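## Task

Take the yellow sponge off the low shelf and set it fully inside the tote standing on the bench. The tote has to stay exactly where it was on the bench, neither moved nor rotated, and the low shelf must still be standing upright when done. The robot must not topple or finish leaning, or the task counts as failed.

## Robot and tools

Robot: a Hello Robot Stretch 4 with one arm. It has an omni-wheel base, a lift sliding up a mast, a telescoping arm reaching forward, a three-axis wrist (yaw, pitch, roll) and a two-finger gripper. It stands about 1.6 m tall; the base rim lies within 0.23 m of the base origin. Occasionally a loose object gets nudged by something outside the robot.

Frames: the base frame sits on the floor below the base centre, x ahead, y to the left, z up, in metres. hand_pose is reported in this frame and marks the point between the fingers 0.015 m behind their tips; it may be slightly off. The odometry frame is where the base frame was when the scene began.

move: one action per call. Arguments:
- base: one command, a relative offset from where the base last reported itself. {"translate_m": d} drives straight, forward positive, -2 to 2 m. {"strafe_m": d} slides sideways, left positive, -2 to 2 m. {"rotate_rad": d} spins in place, counter-clockwise (left) positive, -3.2 to 3.2 rad. translate_m and strafe_m may be combined for a straight diagonal; rotate_rad must go alone.
- joints: absolute targets keyed by joint name. lift_m 0 to 1.2 m; arm_m 0 to 0.55 m (extension); wrist_yaw_rad -1.134 to 4.276 (0 ahead, positive leftward, 3.14 folded back); wrist_pitch_rad -1.117 to 4.259 (0 level, 1.57 pointing down); wrist_roll_rad -1.117 to 4.259 (0 fingers side by side level, positive clockwise seen from behind); gripper_m 0 to 0.08 m finger gap. Out-of-range joint targets get clipped and reported; other out-of-range values cause refusal.
- pace: "slow", "default", "fast" or "max". speeds: per-joint top speed in m/s or rad/s (not gripper_m), replacing pace for that joint. A raised lift slows the base.
- contact_limits: 0 (gentle) to 1 (firm) for arm_m, lift_m, translate_m, strafe_m, rotate_rad, given next to its own command; default 0.5. A base limit persists until the next base command. Even at 0 the arm only halts after a solid push; for a soft press use 0 and aim 1 to 3 mm beyond contact.
- end_of_arm: "enable_torque", sent by itself, re-powers wrist or gripper motors that shut off.
- cameras: list from head_camera, head_left_camera, head_right_camera, wrist_camera, all; [] for none, omitted for all.
- blocking: true (default) waits until everything is at rest; false returns in about 0.5 s while motion continues, and a later move only replaces the targets it names.
An action lasts at most about 14 to 15 s. Unknown keys make a call invalid. After a refused call or an unplanned stop, the rest of that reply's move, wait and finished_scene calls are skipped.

wait: seconds 0 to 10; returns state and images, early once motions settle. stop: brakes all running motions and re-brakes slack wheels; braked joints may keep pressing. zoom_image: camera plus region [x0, y0, x1, y1] in that camera's pixels, origin top-left, no more than 504 by 504. read_manual gives licence text only. finished_scene: scene = the current scene's number; it ends the scene irreversibly, and the goal must hold without the robot.

Result lines: "move" is done or the worst status; base_status and joint_status per motion (moving, done, off_target, contact_stop, time_out, limit_stop_at_own_body, limit_stop_at_tilt, torque_fault, stopped). on_its_own lists what happened uncommanded, e.g. slack or held joints ("held at" shows the target). lidar_m: 12 distances in metres, 30-degree sectors, first straight ahead going counter-clockwise (4th left, 7th behind, 10th right); "-" means nothing seen or closer than 0.25 m. wrist_depth_mm: 7x7 grid of depths, 100 to 2000 mm. base_odometry counts wheel turns (heading in rad, left positive); if turned_by_wheels and turned_by_imu drift apart by over about 0.1 rad the base slipped or struck something. base_tilt in degrees (forward, right), about 3 degrees bias. motor_effort in percent with peak in brackets; servo_current in mA. "pictures" lists image order; "earlier move" reports a non-blocking move.

Gripping: command a gap smaller than the object. Afterwards off_target usually means something is held; done usually means empty, though thin or light grips may also read done. Gripper current staying above about 900 mA shuts the motor off and can drop the item.

Avoid: self-collision (hand over the base with lift under about 0.2, or 0.45 pointing down; wrist tilted up and rolled; yaw plus pitch under about -1.1; folded-back wrist tilting or rolling; lift under about 0.05 while retracting). Leaning beyond 6 degrees makes joints and wheels go slack. Over 1 kg held with arm_m above 0.2 risks tipping when driving or turning. Don't bump or drag the tote or the shelf, don't drop items from height, and don't strike fixed or heavy objects hard.

Each tool is called as name(argument=value, ...), one argument or row to a line, values as JSON.

## Session

move(
)

Scene clock: 0.00 s.
base_odometry: x=+0.000 y=+0.000 heading=+0.000
turned_by_wheels: +0.000
turned_by_imu: +0.000
base_tilt: forward=+0.1 right=+0.9
lidar_m: 0.98 1.14 2.50 2.50 2.66 1.64 1.66 1.95 2.25 2.24 2.25 0.99
base_status: not commanded
joint_positions: lift_m=+0.270 arm_m=+0.002 wrist_yaw_rad=+3.216 wrist_pitch_rad=+0.001 wrist_roll_rad=+0.000 gripper_m=+0.040
joint_status: not commanded
measured_speeds: all 0
motor_effort: lift_m=+20 arm_m=+4 wheel_0=-1 wheel_1=-2 wheel_2=+1
servo_current: wrist_yaw_rad=52 wrist_pitch_rad=52 wrist_roll_rad=46 gripper_m=39
hand_pose: x=-0.0455 y=+0.0714 z=+0.4482 quat_wxyz=(-0.037, -0.001, +0.000, +0.999) (m; base frame)
wrist_depth_mm: - 138 137 - - - - / - - 135 - - - - / - - 134 1808 1756 1618 - / - 117 140 1863 1756 1661 - / 191 137 1921 1921 1808 1661 - / 211 1983 1983 1921 1756 1618 1618 / 208 - - 1229 - - 1255
pictures: head_camera, head_left_camera, head_right_camera, wrist_camera

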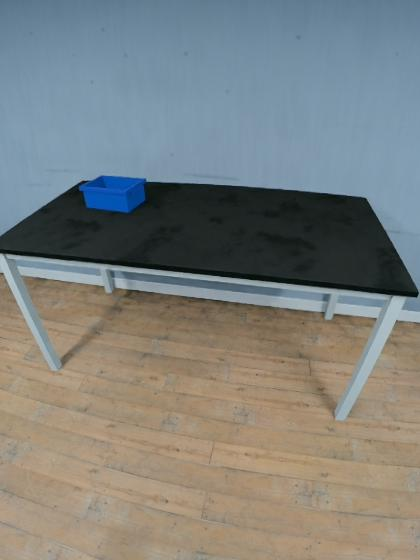

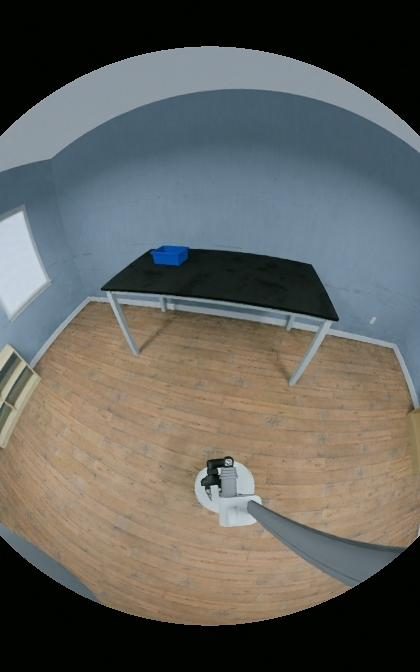

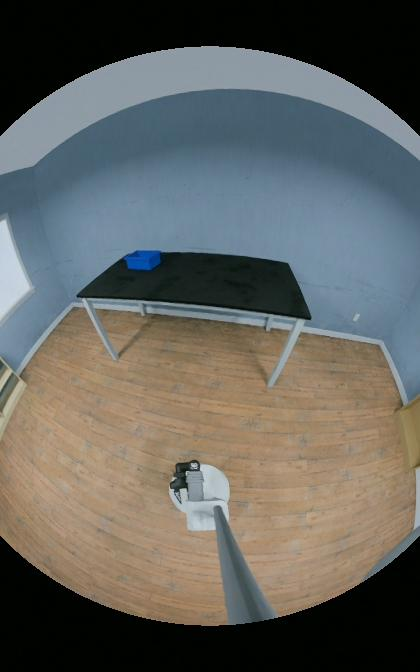

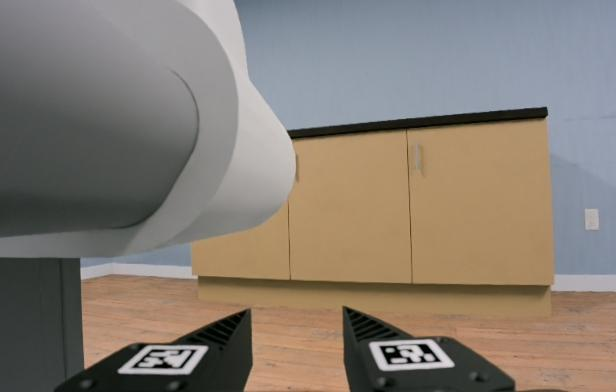

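move(
  base={"rotate_rad": 1.4},
  cameras=["head_camera","head_left_camera","head_right_camera"],
)

Scene clock: 8.30 s.
move: done
base_odometry: x=+0.000 y=+0.000 heading=+1.400
turned_by_wheels: +1.400
turned_by_imu: +1.394
base_tilt: forward=+0.2 right=+0.9
lidar_m: 2.50 2.67 1.69 1.64 1.74 2.59 2.24 2.56 1.01 0.98 1.05 1.53
base_status: done
joint_positions: lift_m=+0.270 arm_m=+0.002 wrist_yaw_rad=+3.216 wrist_pitch_rad=+0.001 wrist_roll_rad=+0.000 gripper_m=+0.040
joint_status: not commanded
measured_speeds: all 0
motor_effort: lift_m=+20(20) arm_m=+4(4) wheel_0=-2(8) wheel_1=-1(11) wheel_2=-2(12)
servo_current: wrist_yaw_rad=52(52) wrist_pitch_rad=52(78) wrist_roll_rad=46(52) gripper_m=39(46)
hand_pose: x=-0.0455 y=+0.0714 z=+0.4482 quat_wxyz=(-0.037, -0.001, +0.000, +0.999) (m; base frame)
wrist_depth_mm: - 138 136 - - - - / - - 135 - - - - / - - 134 - - - - / - 118 142 - - - - / 191 137 - - - - - / 211 - - 1983 - 1756 1708 / 208 1464 - 1205 - - 1229
pictures: head_camera, head_left_camera, head_right_camera

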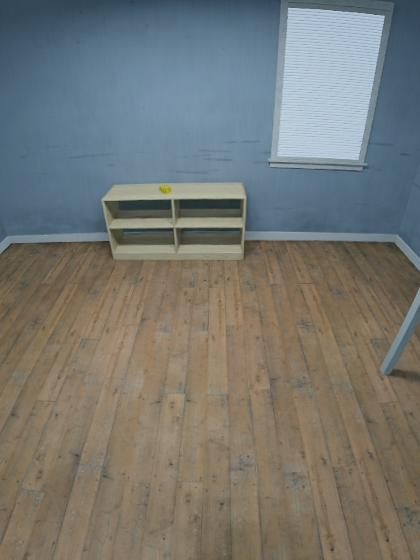

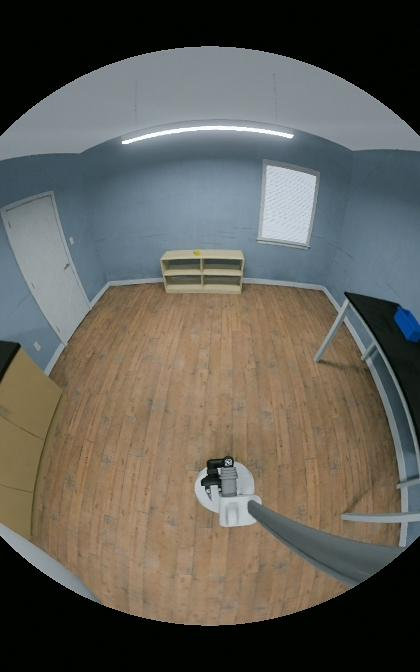

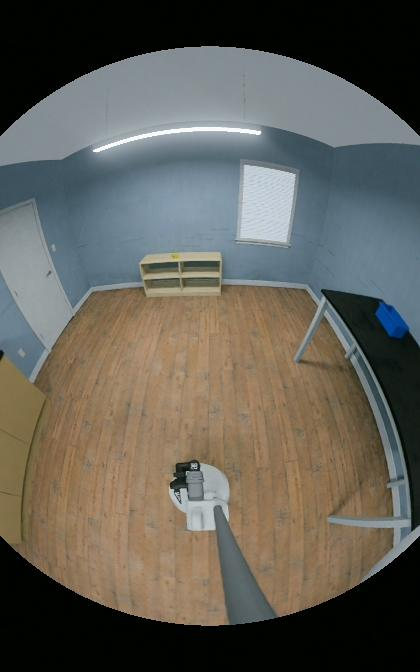

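move(
  base={"translate_m": 1.3, "strafe_m": 0.2},
  joints={"lift_m": 0.6},
  cameras=["head_camera","head_left_camera"],
)

zoom_image(
  camera="head_camera",
  region=[60, 200, 310, 400],
)

Scene clock: 18.43 s.
move: done
base_odometry: x=+0.024 y=+1.315 heading=+1.400
turned_by_wheels: +0.000
turned_by_imu: +0.001
base_tilt: forward=+0.0 right=+1.0
lidar_m: 1.22 1.32 2.03 1.99 1.56 2.14 3.87 1.72 1.29 1.28 2.15 1.27
base_status: done
joint_positions: lift_m=+0.600 arm_m=+0.002 wrist_yaw_rad=+3.216 wrist_pitch_rad=+0.001 wrist_roll_rad=+0.000 gripper_m=+0.040
joint_status: all done
measured_speeds: all 0
motor_effort: lift_m=+23(26) arm_m=+4(4) wheel_0=+2(7) wheel_1=+1(11) wheel_2=+2(11)
servo_current: wrist_yaw_rad=52(59) wrist_pitch_rad=26(78) wrist_roll_rad=46(52) gripper_m=33(46)
hand_pose: x=-0.0455 y=+0.0714 z=+0.7777 quat_wxyz=(-0.037, -0.001, +0.000, +0.999) (m; base frame)
wrist_depth_mm: - 138 137 - - - - / - - 135 - - - - / - - 134 - - - - / - 118 141 - - - - / 192 137 - - - - - / 211 - - - - - - / 209 - - 1983 - - -
pictures: head_camera, head_left_camera

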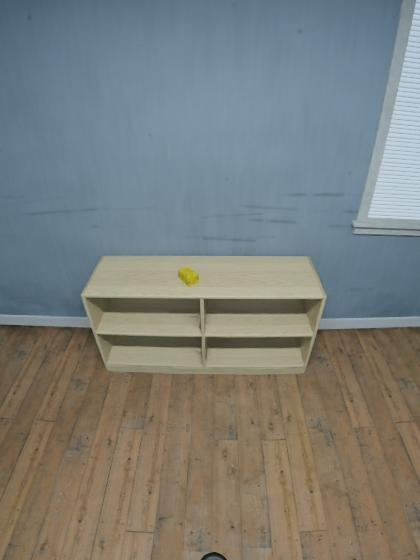

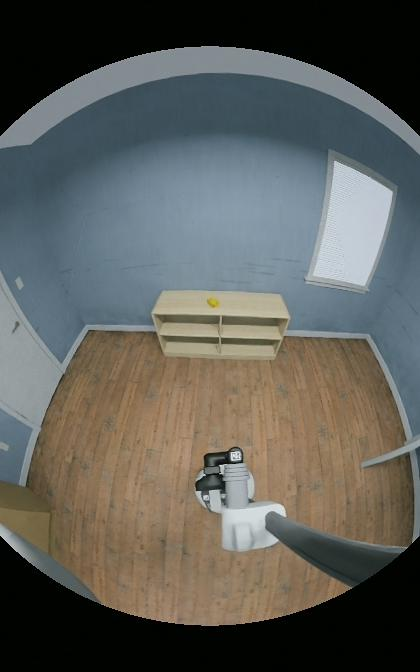

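Scaled by 2.016 from the camera's 420x560 image, which has a finer 1200x1600 frame.

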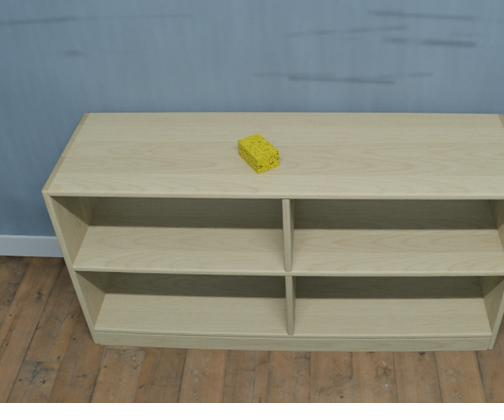

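move(
  base={"translate_m": 0.75, "strafe_m": 0.2},
  joints={"lift_m": 0.9, "wrist_yaw_rad": 0, "wrist_pitch_rad": 1.57, "gripper_m": 0.08},
)

Scene clock: 39.87 s.
move: done
base_odometry: x=-0.046 y=+2.088 heading=+1.400
turned_by_wheels: +0.000
turned_by_imu: +0.001
base_tilt: forward=+0.2 right=+1.0
lidar_m: 0.50 0.55 1.39 1.70 1.85 1.85 - 2.07 1.72 2.45 0.70 0.52
base_status: done
joint_positions: lift_m=+0.900 arm_m=+0.002 wrist_yaw_rad=+0.002 wrist_pitch_rad=+1.567 wrist_roll_rad=+0.000 gripper_m=+0.080
joint_status: all done
measured_speeds: all 0
motor_effort: lift_m=+23(27) arm_m=+4(4) wheel_0=+3(6) wheel_1=+1(11) wheel_2=+0(12)
servo_current: wrist_yaw_rad=46(130) wrist_pitch_rad=52(104) wrist_roll_rad=52(59) gripper_m=33(85)
hand_pose: x=+0.1740 y=-0.0874 z=+0.8653 quat_wxyz=(+0.708, -0.001, +0.706, +0.001) (m; base frame)
wrist_depth_mm: 691 691 683 691 683 683 676 / 1025 960 960 976 946 946 960 / 1042 1042 1042 1025 1025 1025 1042 / 1042 1042 1025 1025 1025 1025 1008 / 1025 1025 809 798 991 991 1008 / 991 1025 788 778 1025 1008 1008 / - 109 798 788 1008 - -
pictures: head_camera, head_left_camera, head_right_camera, wrist_camera

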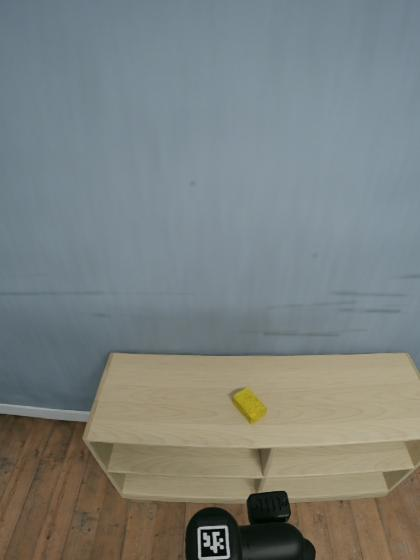

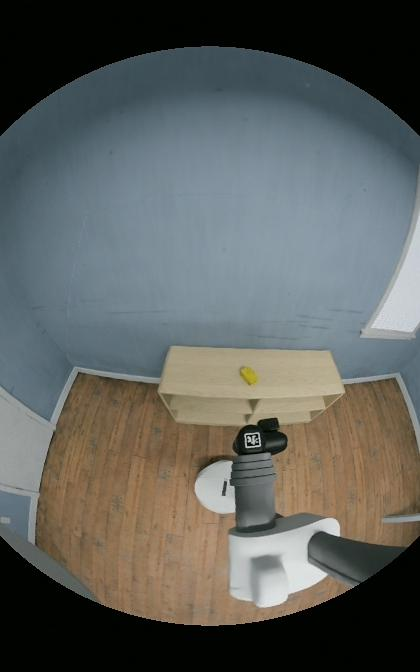

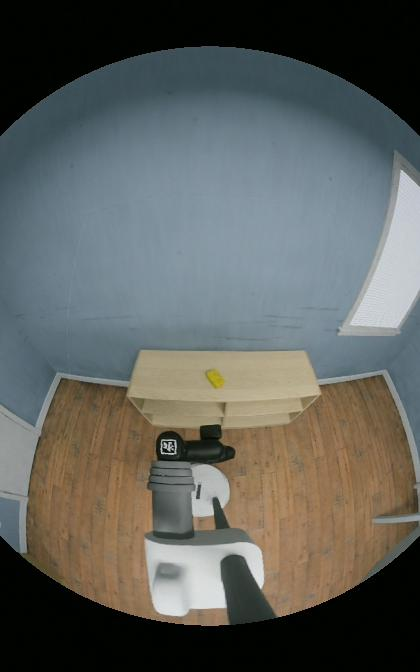

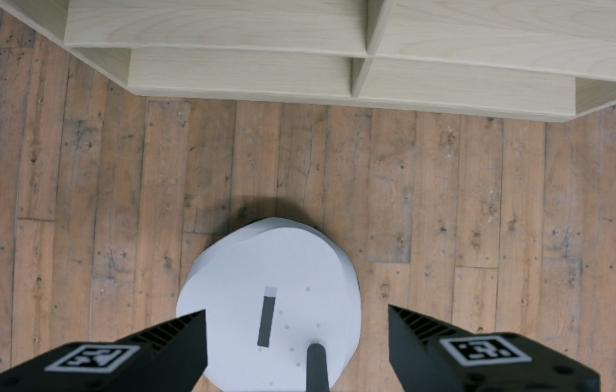

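move(
  base={"translate_m": 0.12, "strafe_m": -0.045},
  joints={"arm_m": 0.36},
  cameras=["wrist_camera","head_camera"],
)

zoom_image(
  camera="wrist_camera",
  region=[150, 0, 550, 392],
)

Scene clock: 46.87 s.
move: done
base_odometry: x=+0.019 y=+2.199 heading=+1.401
turned_by_wheels: +0.000
turned_by_imu: -0.001
base_tilt: forward=+0.1 right=+1.0
lidar_m: 0.37 0.42 0.60 1.72 1.91 1.93 - 2.01 1.74 2.39 0.51 0.40
base_status: done
joint_positions: lift_m=+0.900 arm_m=+0.360 wrist_yaw_rad=+0.001 wrist_pitch_rad=+1.567 wrist_roll_rad=+0.000 gripper_m=+0.080
joint_status: all done
measured_speeds: all 0
motor_effort: lift_m=+23(23) arm_m=+8(11) wheel_0=+1(10) wheel_1=+3(6) wheel_2=+0(12)
servo_current: wrist_yaw_rad=52(59) wrist_pitch_rad=46(72) wrist_roll_rad=39(52) gripper_m=39(46)
hand_pose: x=+0.5314 y=-0.0874 z=+0.8653 quat_wxyz=(+0.708, +0.000, +0.706, +0.001) (m; base frame)
wrist_depth_mm: 415 415 410 407 392 384 377 / 410 413 410 410 407 410 407 / 410 410 410 407 404 404 404 / 404 410 404 404 407 402 402 / 402 404 402 357 399 399 399 / 402 399 399 355 397 397 397 / - 109 392 394 397 - -
pictures: head_camera, wrist_camera

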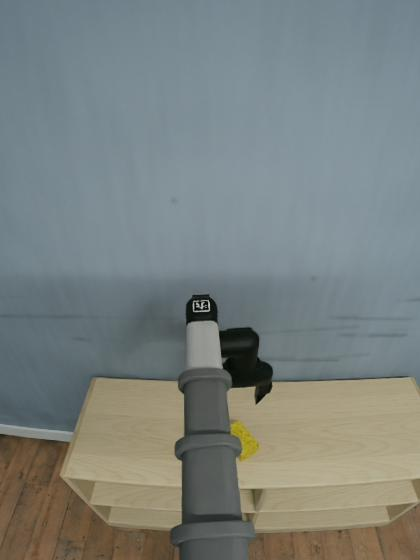

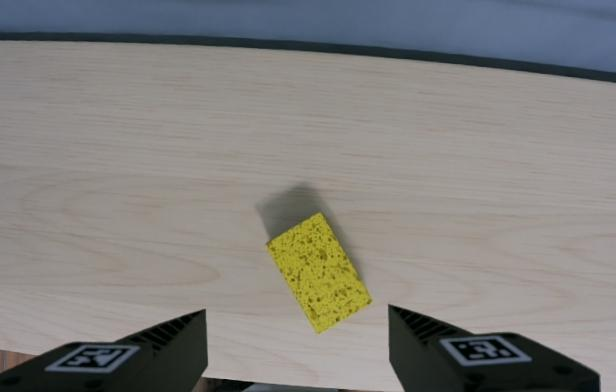

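Scaled by 1.260.

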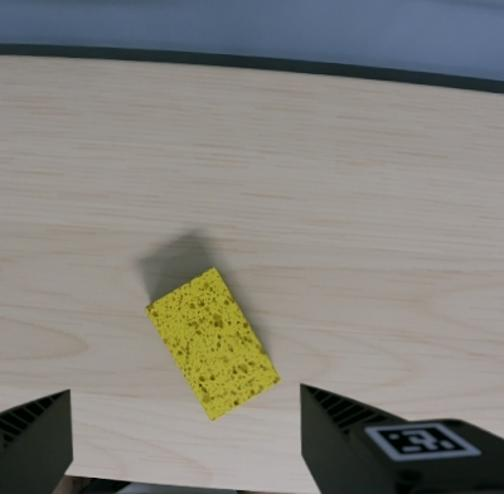

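move(
  base={"strafe_m": -0.0175},
  joints={"arm_m": 0.347, "wrist_roll_rad": -0.48, "lift_m": 0.82},
  cameras=["wrist_camera"],
)

Scene clock: 60.33 s.
move: done
base_odometry: x=+0.036 y=+2.196 heading=+1.401
turned_by_wheels: +0.000
turned_by_imu: -0.001
base_tilt: forward=-0.2 right=+0.8
lidar_m: 0.38 0.42 0.60 1.77 1.93 1.97 - 2.00 1.70 2.38 0.51 0.40
base_status: done
joint_positions: lift_m=+0.820 arm_m=+0.347 wrist_yaw_rad=+0.001 wrist_pitch_rad=+1.567 wrist_roll_rad=-0.477 gripper_m=+0.080
joint_status: all done
measured_speeds: all 0
motor_effort: lift_m=+16(22) arm_m=-8(9) wheel_0=+0(8) wheel_1=+0(9) wheel_2=+0(3)
servo_current: wrist_yaw_rad=46(59) wrist_pitch_rad=46(78) wrist_roll_rad=46(111) gripper_m=39(46)
hand_pose: x=+0.5191 y=-0.0874 z=+0.7858 quat_wxyz=(+0.688, -0.168, +0.686, +0.167) (m; base frame)
wrist_depth_mm: 330 332 330 329 330 327 285 / 329 329 325 329 327 327 330 / 327 327 327 325 324 325 325 / 325 324 324 324 322 324 322 / 322 324 322 278 322 322 322 / 917 322 322 276 320 320 319 / - 109 320 319 319 - -
pictures: wrist_camera

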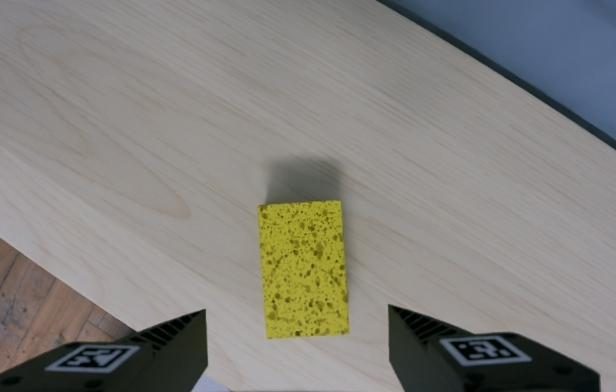

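move(
  joints={"lift_m": 0.68, "wrist_roll_rad": -0.53},
  pace="slow",
  contact_limits={"lift_m": 0.2},
  cameras=["wrist_camera"],
)

move(
  joints={"gripper_m": 0.045},
  cameras=["wrist_camera"],
)

Scene clock: 69.13 s.
move: done
base_odometry: x=+0.036 y=+2.196 heading=+1.401
turned_by_wheels: +0.000
turned_by_imu: -0.001
base_tilt: forward=+0.0 right=+1.0
lidar_m: 0.38 0.42 0.59 1.75 1.91 1.95 - 1.99 1.70 2.37 0.52 0.40
base_status: not commanded
joint_positions: lift_m=+0.680 arm_m=+0.347 wrist_yaw_rad=+0.001 wrist_pitch_rad=+1.567 wrist_roll_rad=-0.527 gripper_m=+0.080
joint_status: all done
measured_speeds: all 0
motor_effort: lift_m=+16(17) arm_m=-8(8) wheel_0=+0(1) wheel_1=+0(0) wheel_2=+0(0)
servo_current: wrist_yaw_rad=52(59) wrist_pitch_rad=33(72) wrist_roll_rad=52(72) gripper_m=33(46)
contact_limits: lift_m 0.2
hand_pose: x=+0.5191 y=-0.0874 z=+0.6459 quat_wxyz=(+0.684, -0.185, +0.681, +0.184) (m; base frame)
wrist_depth_mm: 187 187 186 186 186 185 - / 186 185 185 185 185 185 185 / 185 185 184 184 184 183 183 / 184 183 183 139 183 183 182 / 183 182 138 138 182 182 182 / 182 182 137 137 140 181 180 / - 109 136 136 136 - -
pictures: wrist_camera

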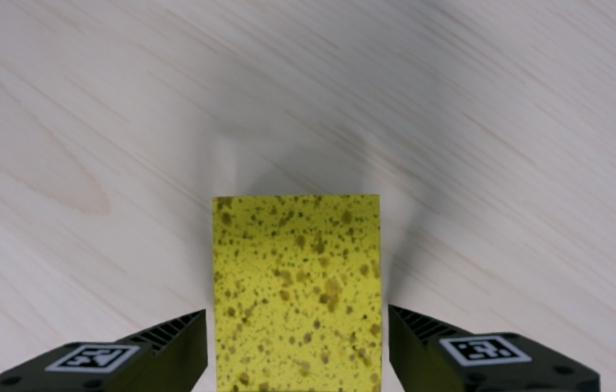

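Scene clock: 70.23 s.
move: off_target
base_odometry: x=+0.036 y=+2.196 heading=+1.401
turned_by_wheels: +0.000
turned_by_imu: +0.000
base_tilt: forward=+0.1 right=+1.2
lidar_m: 0.38 0.41 0.63 1.74 1.90 1.95 - 1.97 1.71 2.40 0.54 0.40
base_status: not commanded
joint_positions: lift_m=+0.680 arm_m=+0.347 wrist_yaw_rad=+0.001 wrist_pitch_rad=+1.567 wrist_roll_rad=-0.527 gripper_m=+0.057
joint_status: gripper_m off_target (ended at +0.057, target +0.045)
measured_speeds: all 0
on_its_own: gripper_m is held at +0.052, not at your +0.045, by its contact guard: the fingers met something
motor_effort: lift_m=+16(16) arm_m=-8(8) wheel_0=-1(1) wheel_1=+0(0) wheel_2=+0(0)
servo_current: wrist_yaw_rad=59(59) wrist_pitch_rad=26(72) wrist_roll_rad=46(52) gripper_m=598(767)
contact_limits: lift_m 0.2
hand_pose: x=+0.5191 y=-0.0874 z=+0.6459 quat_wxyz=(+0.684, -0.185, +0.681, +0.184) (m; base frame)
wrist_depth_mm: 187 187 187 186 186 186 - / 186 186 185 185 185 185 185 / 186 186 185 184 184 183 184 / 184 184 183 139 183 182 182 / 183 183 138 137 182 182 181 / 182 181 137 136 137 180 181 / 181 125 136 136 136 - -
pictures: wrist_camera

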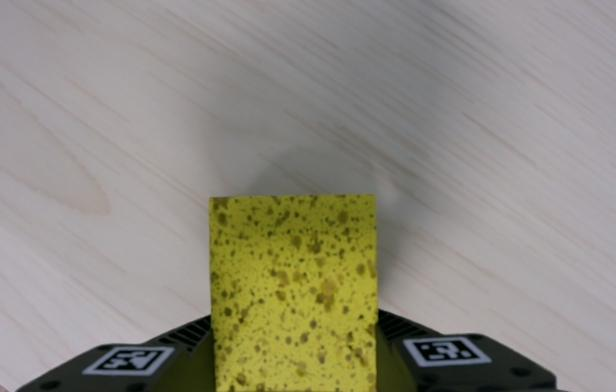

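Lift, then retract and back off.

move(
  joints={"lift_m": 0.95},
  cameras=["wrist_camera"],
)

move(
  joints={"arm_m": 0.05},
  base={"translate_m": -0.5},
  cameras=["wrist_camera"],
)

move(
  base={"rotate_rad": -1.4},
)

zoom_image(
  camera="head_camera",
  region=[80, 150, 420, 500],
)

Scene clock: 76.70 s.
move: done
base_odometry: x=+0.036 y=+2.196 heading=+1.401
turned_by_wheels: +0.000
turned_by_imu: -0.001
base_tilt: forward=+0.2 right=+1.2
lidar_m: 0.37 0.43 0.60 1.77 1.89 1.96 - 1.99 1.72 2.37 0.53 0.39
base_status: not commanded
joint_positions: lift_m=+0.950 arm_m=+0.347 wrist_yaw_rad=+0.001 wrist_pitch_rad=+1.567 wrist_roll_rad=-0.527 gripper_m=+0.057
joint_status: all done
measured_speeds: all 0
on_its_own: gripper_m is held at +0.052, not at your +0.045, by its contact guard: the fingers met something
motor_effort: lift_m=+23(27) arm_m=-8(8) wheel_0=+0(1) wheel_1=+0(0) wheel_2=+0(0)
servo_current: wrist_yaw_rad=46(59) wrist_pitch_rad=52(72) wrist_roll_rad=46(59) gripper_m=598(605)
hand_pose: x=+0.5191 y=-0.0874 z=+0.9153 quat_wxyz=(+0.684, -0.185, +0.681, +0.184) (m; base frame)
wrist_depth_mm: 466 462 466 462 402 327 277 / 459 459 462 459 455 389 330 / 459 459 459 459 455 452 394 / 455 452 455 139 452 452 452 / 1060 452 138 138 449 452 452 / 1060 1060 137 137 136 449 445 / 1060 125 136 136 135 - -
pictures: wrist_camera

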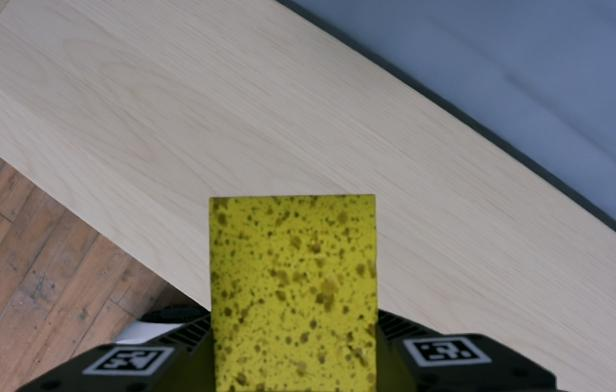

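Scene clock: 79.87 s.
move: done
base_odometry: x=-0.049 y=+1.703 heading=+1.400
turned_by_wheels: +0.000
turned_by_imu: -0.001
base_tilt: forward=+0.1 right=+1.0
lidar_m: 0.87 0.93 1.83 1.82 1.62 1.92 - 1.94 1.50 1.82 1.66 0.90
base_status: done
joint_positions: lift_m=+0.950 arm_m=+0.050 wrist_yaw_rad=+0.001 wrist_pitch_rad=+1.567 wrist_roll_rad=-0.528 gripper_m=+0.057
joint_status: all done
measured_speeds: all 0
on_its_own: gripper_m is held at +0.052, not at your +0.045, by its contact guard: the fingers met something
motor_effort: lift_m=+23(23) arm_m=-8(12) wheel_0=-3(7) wheel_1=+0(9) wheel_2=+0(11)
servo_current: wrist_yaw_rad=46(59) wrist_pitch_rad=39(72) wrist_roll_rad=46(59) gripper_m=592(605)
hand_pose: x=+0.2221 y=-0.0874 z=+0.9153 quat_wxyz=(+0.684, -0.185, +0.681, +0.185) (m; base frame)
wrist_depth_mm: 1118 1098 1078 1078 1098 1008 1008 / 1078 1078 1098 1078 1078 1098 1008 / 1098 1078 1060 1078 1078 1078 1078 / 1078 1078 1078 139 1078 1060 1060 / 1078 1078 138 138 138 1078 1060 / 1078 1060 137 137 137 1060 1060 / 1060 125 136 136 136 - -
pictures: wrist_camera

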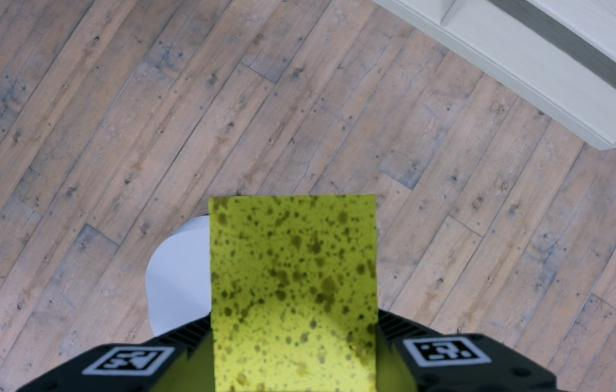

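Scene clock: 81.93 s.
move: done
base_odometry: x=-0.049 y=+1.703 heading=+0.001
turned_by_wheels: -1.400
turned_by_imu: -1.395
base_tilt: forward=+0.1 right=+0.9
lidar_m: 2.36 1.04 0.87 0.89 1.01 1.82 1.83 1.63 2.49 3.90 1.71 1.48
base_status: done
joint_positions: lift_m=+0.950 arm_m=+0.050 wrist_yaw_rad=+0.001 wrist_pitch_rad=+1.567 wrist_roll_rad=-0.528 gripper_m=+0.057
joint_status: not commanded
measured_speeds: all 0
on_its_own: gripper_m is held at +0.052, not at your +0.045, by its contact guard: the fingers met something
motor_effort: lift_m=+23(23) arm_m=-8(8) wheel_0=+3(9) wheel_1=+1(10) wheel_2=+0(10)
servo_current: wrist_yaw_rad=52(59) wrist_pitch_rad=46(65) wrist_roll_rad=39(52) gripper_m=592(598)
hand_pose: x=+0.2221 y=-0.0874 z=+0.9153 quat_wxyz=(+0.684, -0.185, +0.681, +0.185) (m; base frame)
wrist_depth_mm: 1042 1098 1098 1060 1078 1098 1098 / 1060 1078 1060 1078 1078 1060 1098 / 1078 1078 1078 1078 1078 1060 1098 / 1098 1098 1060 139 1078 1078 1078 / 1098 1060 138 137 138 1060 1078 / 1060 1060 137 137 137 1060 1042 / 1060 124 136 136 135 - -
pictures: head_camera, head_left_camera, head_right_camera, wrist_camera

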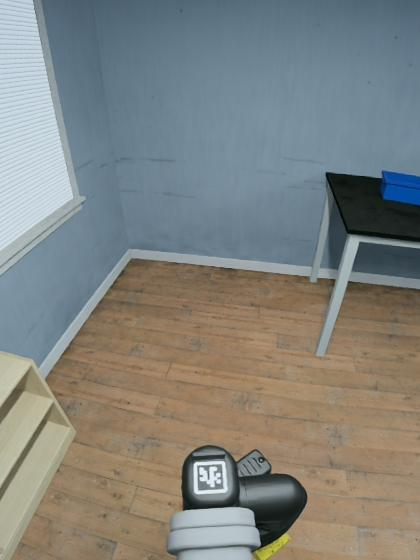

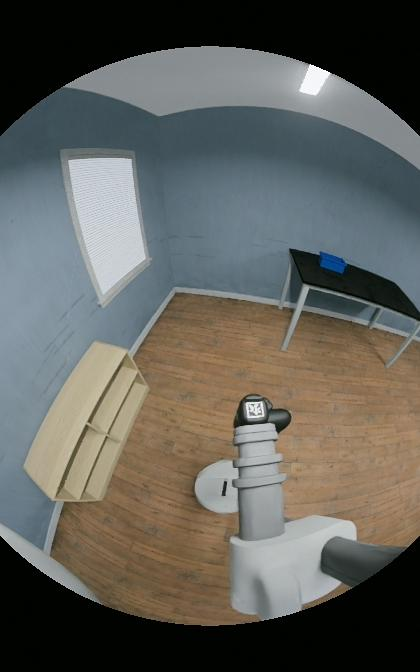

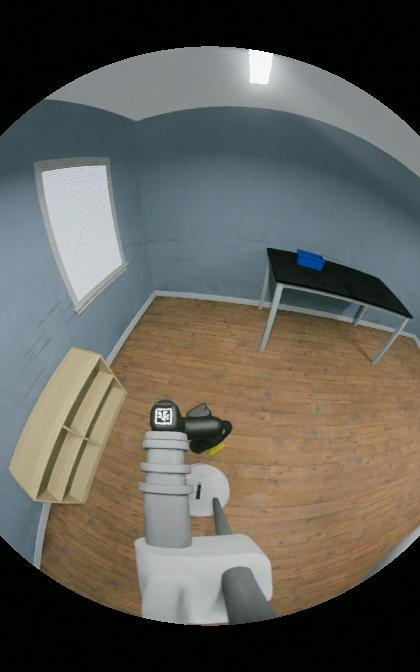

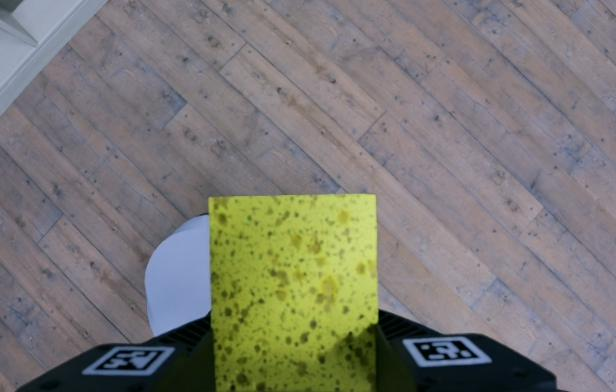

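Scaled by 1.440 from the camera's 420x560 image, which has a finer 1200x1600 frame.

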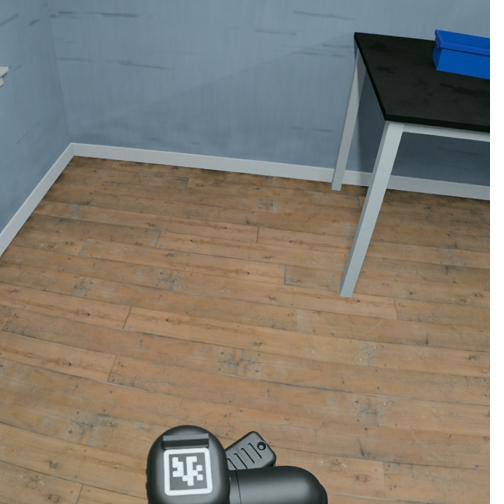

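move(
  base={"rotate_rad": -0.24},
  cameras=[],
)

move(
  base={"translate_m": 1.1, "strafe_m": 0.1},
  cameras=["head_camera","head_right_camera"],
)

move(
  base={"rotate_rad": -1.1},
)

Scene clock: 99.37 s.
move: done
base_odometry: x=-0.049 y=+1.703 heading=-0.239
turned_by_wheels: -0.240
turned_by_imu: -0.239
base_tilt: forward=+0.1 right=+1.2
lidar_m: 1.49 1.72 0.91 0.87 0.93 1.84 1.82 1.63 1.79 3.89 2.06 1.49
base_status: done
joint_positions: lift_m=+0.950 arm_m=+0.050 wrist_yaw_rad=+0.001 wrist_pitch_rad=+1.567 wrist_roll_rad=-0.528 gripper_m=+0.057
joint_status: not commanded
measured_speeds: all 0
on_its_own: gripper_m is held at +0.052, not at your +0.045, by its contact guard: the fingers met something
motor_effort: lift_m=+23(23) arm_m=-8(8) wheel_0=+3(7) wheel_1=+2(8) wheel_2=+0(7)
servo_current: wrist_yaw_rad=59(59) wrist_pitch_rad=46(65) wrist_roll_rad=46(52) gripper_m=598(598)
hand_pose: x=+0.2221 y=-0.0874 z=+0.9153 quat_wxyz=(+0.684, -0.185, +0.681, +0.185) (m; base frame)
wrist_depth_mm: 1098 1078 1078 1118 1098 1060 1078 / 1098 1078 1078 1078 1118 1098 1078 / 1078 1078 1078 1078 1078 1060 1078 / 1078 1060 1078 139 1060 1060 1060 / 1060 1078 138 138 138 1060 1060 / 1078 1060 137 137 137 1042 1060 / 1060 125 136 136 136 - -
pictures: none
No camera images: "cameras" was empty.

Scene clock: 104.53 s.
move: done
base_odometry: x=+1.044 y=+1.540 heading=-0.239
turned_by_wheels: +0.000
turned_by_imu: +0.000
base_tilt: forward=+0.1 right=+1.1
lidar_m: 1.26 1.33 1.15 1.10 0.87 1.11 2.93 2.62 3.36 1.39 0.58 0.65
base_status: done
joint_positions: lift_m=+0.950 arm_m=+0.050 wrist_yaw_rad=+0.001 wrist_pitch_rad=+1.567 wrist_roll_rad=-0.528 gripper_m=+0.057
joint_status: not commanded
measured_speeds: all 0
on_its_own: gripper_m is held at +0.052, not at your +0.045, by its contact guard: the fingers met something
motor_effort: lift_m=+23(23) arm_m=-8(8) wheel_0=+1(7) wheel_1=+2(10) wheel_2=-1(11)
servo_current: wrist_yaw_rad=52(59) wrist_pitch_rad=59(72) wrist_roll_rad=46(52) gripper_m=585(605)
hand_pose: x=+0.2221 y=-0.0874 z=+0.9153 quat_wxyz=(+0.684, -0.185, +0.681, +0.185) (m; base frame)
wrist_depth_mm: 1118 1098 1078 1078 1078 1098 1078 / 1078 1098 1060 1098 1078 1098 1078 / 1098 1078 1060 1078 1078 1078 1078 / 1078 1078 1078 139 1060 1078 1060 / 1060 1078 138 137 138 1060 1060 / 1060 1078 137 137 137 1042 1060 / 1060 125 136 136 136 - -
pictures: head_camera, head_right_camera

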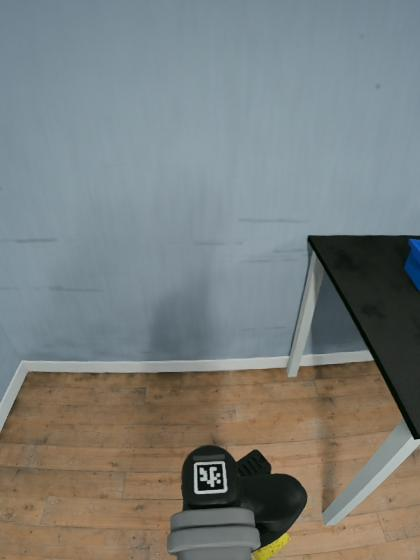

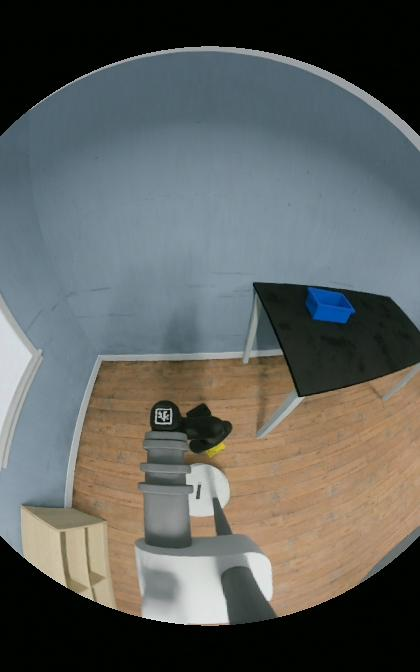

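Scene clock: 106.40 s.
move: done
base_odometry: x=+1.044 y=+1.540 heading=-1.338
turned_by_wheels: -1.099
turned_by_imu: -1.096
base_tilt: forward=-0.1 right=+0.9
lidar_m: 0.57 0.63 1.24 1.32 1.18 1.10 0.86 1.08 2.92 2.62 3.24 1.57
base_status: done
joint_positions: lift_m=+0.950 arm_m=+0.050 wrist_yaw_rad=+0.001 wrist_pitch_rad=+1.567 wrist_roll_rad=-0.528 gripper_m=+0.057
joint_status: not commanded
measured_speeds: all 0
on_its_own: gripper_m is held at +0.052, not at your +0.045, by its contact guard: the fingers met something
motor_effort: lift_m=+23(23) arm_m=-8(8) wheel_0=+3(7) wheel_1=+3(10) wheel_2=+2(10)
servo_current: wrist_yaw_rad=52(59) wrist_pitch_rad=46(72) wrist_roll_rad=46(59) gripper_m=592(605)
hand_pose: x=+0.2221 y=-0.0874 z=+0.9153 quat_wxyz=(+0.684, -0.185, +0.681, +0.185) (m; base frame)
wrist_depth_mm: 1098 1118 1098 1078 1078 1078 1078 / 1098 1098 1060 1078 1060 1078 1078 / 1078 1078 1098 1078 1078 1078 1078 / 1078 1060 1078 139 1078 1078 1060 / 1042 1078 138 138 138 1042 1078 / 1042 1060 137 137 137 1060 1042 / 1060 124 136 136 135 - -
pictures: head_camera, head_left_camera, head_right_camera, wrist_camera

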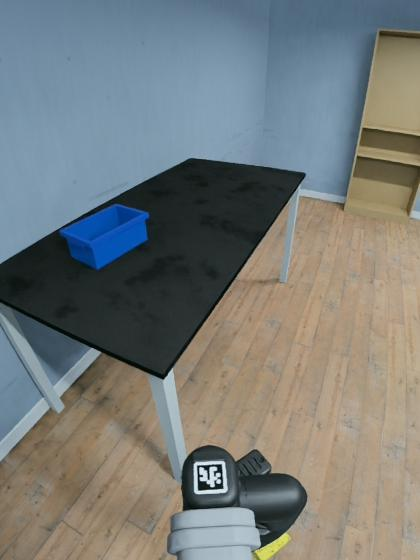

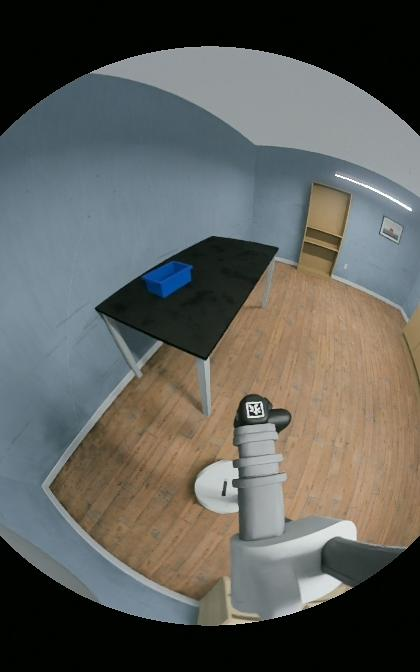

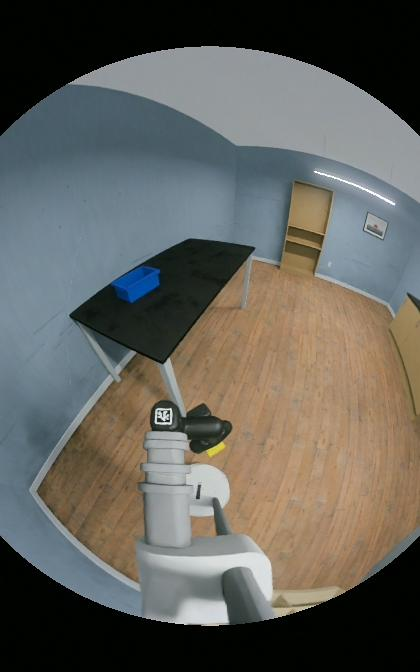

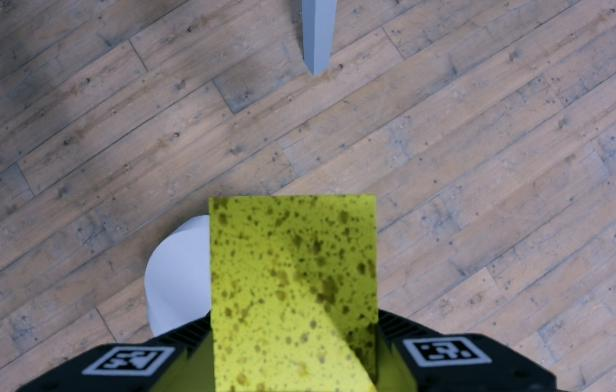

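move(
  base={"rotate_rad": -0.472},
  joints={"lift_m": 1.15},
  cameras=[],
)

move(
  base={"strafe_m": 0.7},
)

zoom_image(
  camera="head_camera",
  region=[0, 150, 420, 560],
)

Scene clock: 128.17 s.
move: done
base_odometry: x=+1.043 y=+1.540 heading=-1.810
turned_by_wheels: -0.472
turned_by_imu: -0.471
base_tilt: forward=+0.0 right=+0.9
lidar_m: 1.30 0.57 0.65 1.27 1.33 1.13 1.10 0.85 1.11 2.93 2.59 3.36
base_status: done
joint_positions: lift_m=+1.150 arm_m=+0.050 wrist_yaw_rad=+0.001 wrist_pitch_rad=+1.567 wrist_roll_rad=-0.528 gripper_m=+0.057
joint_status: all done
measured_speeds: all 0
on_its_own: gripper_m is held at +0.052, not at your +0.045, by its contact guard: the fingers met something
motor_effort: lift_m=+23(26) arm_m=-8(8) wheel_0=+1(8) wheel_1=+2(8) wheel_2=+0(9)
servo_current: wrist_yaw_rad=52(59) wrist_pitch_rad=46(72) wrist_roll_rad=52(59) gripper_m=592(598)
hand_pose: x=+0.2221 y=-0.0874 z=+1.1153 quat_wxyz=(+0.684, -0.185, +0.681, +0.185) (m; base frame)
wrist_depth_mm: 1308 1308 1308 1255 1281 1308 1281 / 1308 1281 1308 1308 1281 1281 1308 / 1281 1281 1281 1281 1281 1255 1255 / 1281 1281 1308 138 1281 1281 1281 / 1281 1255 138 137 138 1255 1255 / 1255 1255 137 137 137 1255 1229 / 1229 125 136 136 135 - -
pictures: none
No camera images: "cameras" was empty.

Scene clock: 131.83 s.
move: done
base_odometry: x=+1.724 y=+1.374 heading=-1.810
turned_by_wheels: +0.000
turned_by_imu: +0.002
base_tilt: forward=-0.1 right=+1.0
lidar_m: 0.45 0.49 0.59 0.56 0.60 0.87 1.08 1.17 1.34 3.58 3.25 0.48
base_status: done
joint_positions: lift_m=+1.150 arm_m=+0.050 wrist_yaw_rad=+0.001 wrist_pitch_rad=+1.567 wrist_roll_rad=-0.528 gripper_m=+0.057
joint_status: not commanded
measured_speeds: all 0
on_its_own: gripper_m is held at +0.052, not at your +0.045, by its contact guard: the fingers met something
motor_effort: lift_m=+23(24) arm_m=-8(8) wheel_0=+1(10) wheel_1=-1(13) wheel_2=+0(5)
servo_current: wrist_yaw_rad=52(59) wrist_pitch_rad=52(65) wrist_roll_rad=39(52) gripper_m=598(598)
hand_pose: x=+0.2221 y=-0.0874 z=+1.1153 quat_wxyz=(+0.684, -0.185, +0.681, +0.185) (m; base frame)
wrist_depth_mm: - - 1281 1308 1308 - - / - 1229 1308 1255 1308 1255 - / - 1281 1281 1255 1255 1255 466 / - 1281 1281 139 1255 1255 1255 / 1205 1255 138 137 138 1255 1255 / 1255 1281 137 137 137 1281 1229 / 1255 124 136 136 136 - -
pictures: head_camera, head_left_camera, head_right_camera, wrist_camera

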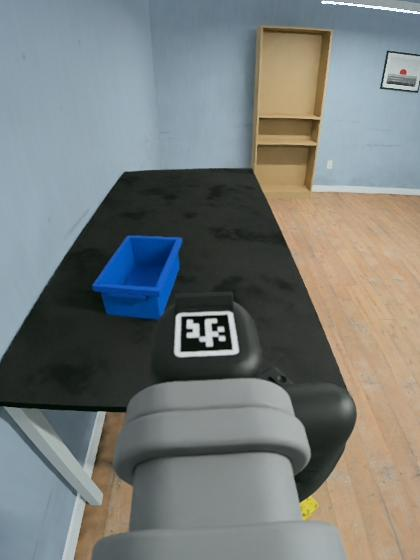

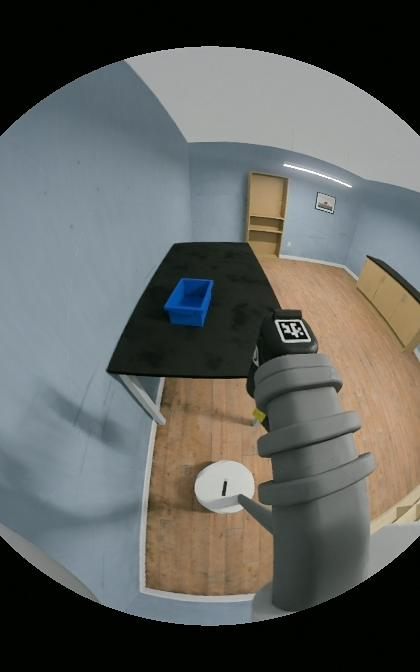

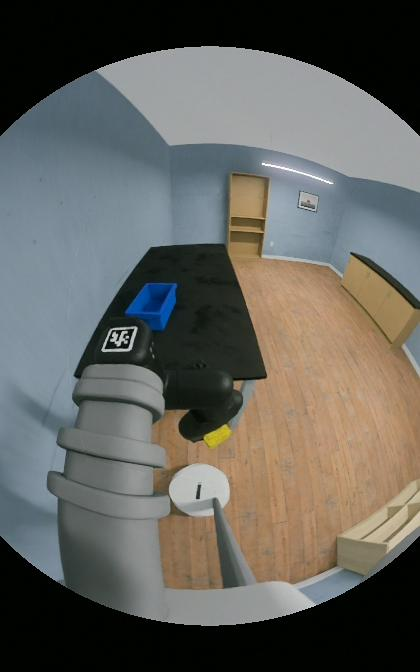

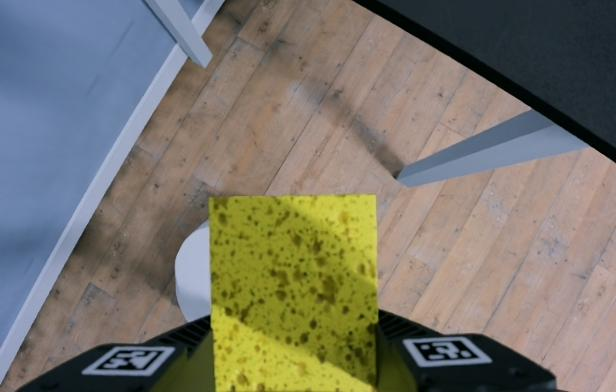

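Scaled by 1.200 from the camera's 420x560 image, which has a finer 1200x1600 frame.

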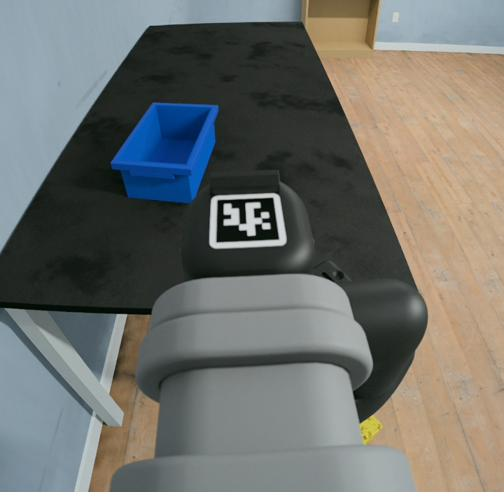

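move(
  base={"strafe_m": 0.17, "translate_m": 0.3},
  joints={"wrist_yaw_rad": 1.57, "wrist_roll_rad": 0},
  cameras=[],
)

move(
  base={"rotate_rad": 0.127},
  joints={"arm_m": 0.2},
)

zoom_image(
  camera="head_left_camera",
  region=[80, 250, 380, 550],
)

Scene clock: 160.00 s.
move: done
base_odometry: x=+1.818 y=+1.042 heading=-1.810
turned_by_wheels: +0.000
turned_by_imu: +0.000
base_tilt: forward=+0.1 right=+1.0
lidar_m: 0.25 0.25 0.28 0.38 0.42 0.61 1.41 1.46 1.64 3.34 0.26 0.25
base_status: done
joint_positions: lift_m=+1.150 arm_m=+0.050 wrist_yaw_rad=+1.568 wrist_pitch_rad=+1.568 wrist_roll_rad=-0.003 gripper_m=+0.057
joint_status: all done
measured_speeds: all 0
on_its_own: gripper_m is held at +0.052, not at your +0.045, by its contact guard: the fingers met something
motor_effort: lift_m=+23(23) arm_m=-7(8) wheel_0=+2(4) wheel_1=+0(11) wheel_2=+0(11)
servo_current: wrist_yaw_rad=52(130) wrist_pitch_rad=39(72) wrist_roll_rad=39(117) gripper_m=592(598)
hand_pose: x=+0.3086 y=+0.0005 z=+1.1153 quat_wxyz=(+0.501, -0.499, +0.499, +0.501) (m; base frame)
wrist_depth_mm: - - - - - - - / - - - - - - - / 1308 1308 - - - - 301 / 1281 1281 351 138 - - 300 / 1308 1281 138 138 - 340 - / 574 1229 137 137 137 324 267 / 1281 124 136 136 135 - -
pictures: none
No camera images: "cameras" was empty.

Scene clock: 161.50 s.
move: done
base_odometry: x=+1.818 y=+1.042 heading=-1.684
turned_by_wheels: +0.126
turned_by_imu: +0.126
base_tilt: forward=+0.1 right=+0.9
lidar_m: 0.25 0.25 0.32 0.39 0.44 0.71 1.41 1.54 1.82 0.48 0.25 0.25
base_status: done
joint_positions: lift_m=+1.150 arm_m=+0.200 wrist_yaw_rad=+1.568 wrist_pitch_rad=+1.568 wrist_roll_rad=-0.002 gripper_m=+0.057
joint_status: all done
measured_speeds: all 0
on_its_own: gripper_m is held at +0.052, not at your +0.045, by its contact guard: the fingers met something
motor_effort: lift_m=+23(23) arm_m=+8(10) wheel_0=-3(6) wheel_1=-3(6) wheel_2=-1(7)
servo_current: wrist_yaw_rad=46(59) wrist_pitch_rad=26(72) wrist_roll_rad=46(52) gripper_m=592(598)
hand_pose: x=+0.4580 y=+0.0005 z=+1.1153 quat_wxyz=(+0.501, -0.499, +0.499, +0.501) (m; base frame)
wrist_depth_mm: - - - - - - - / 1205 - - - - - - / 1308 - - - - - - / 1281 - 138 138 229 228 - / 1281 - 137 138 228 340 289 / - - 137 137 137 338 340 / - - 136 136 136 - -
pictures: head_camera, head_left_camera, head_right_camera, wrist_camera

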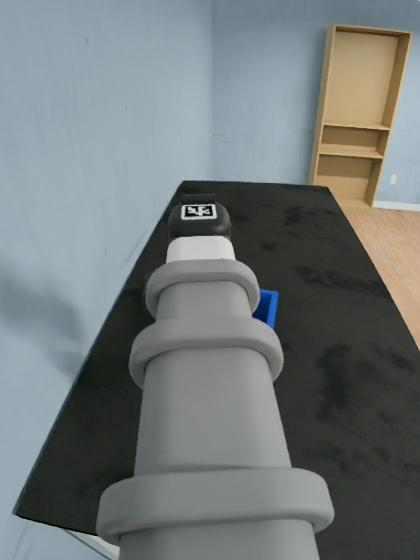

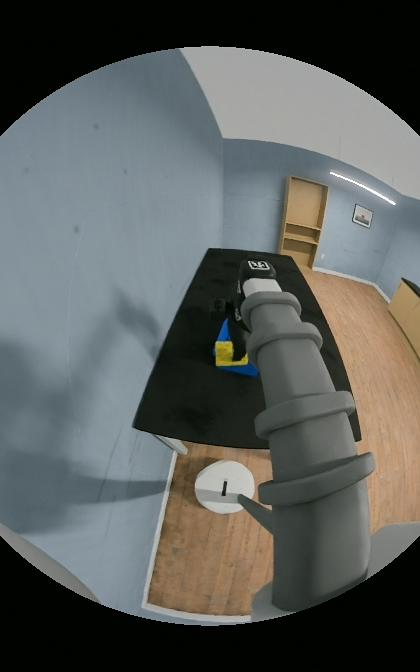

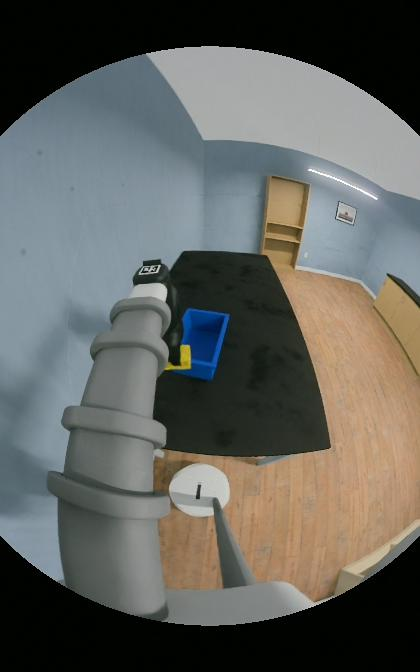

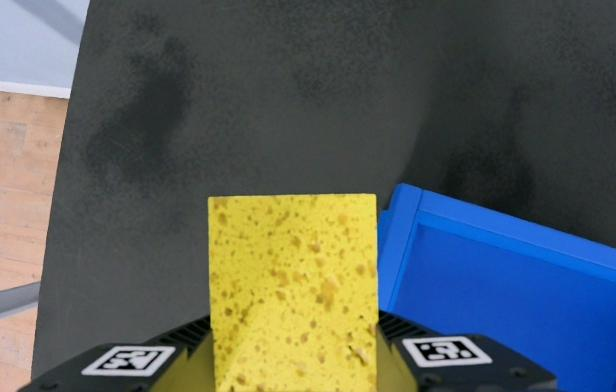

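Scaled by 1.680 from the camera's 420x672 image, which has a finer 600x960 frame.

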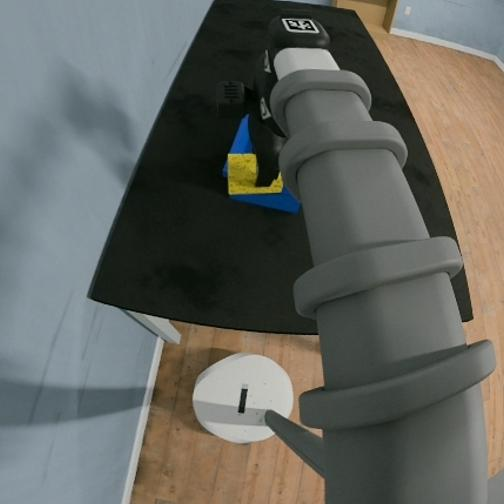

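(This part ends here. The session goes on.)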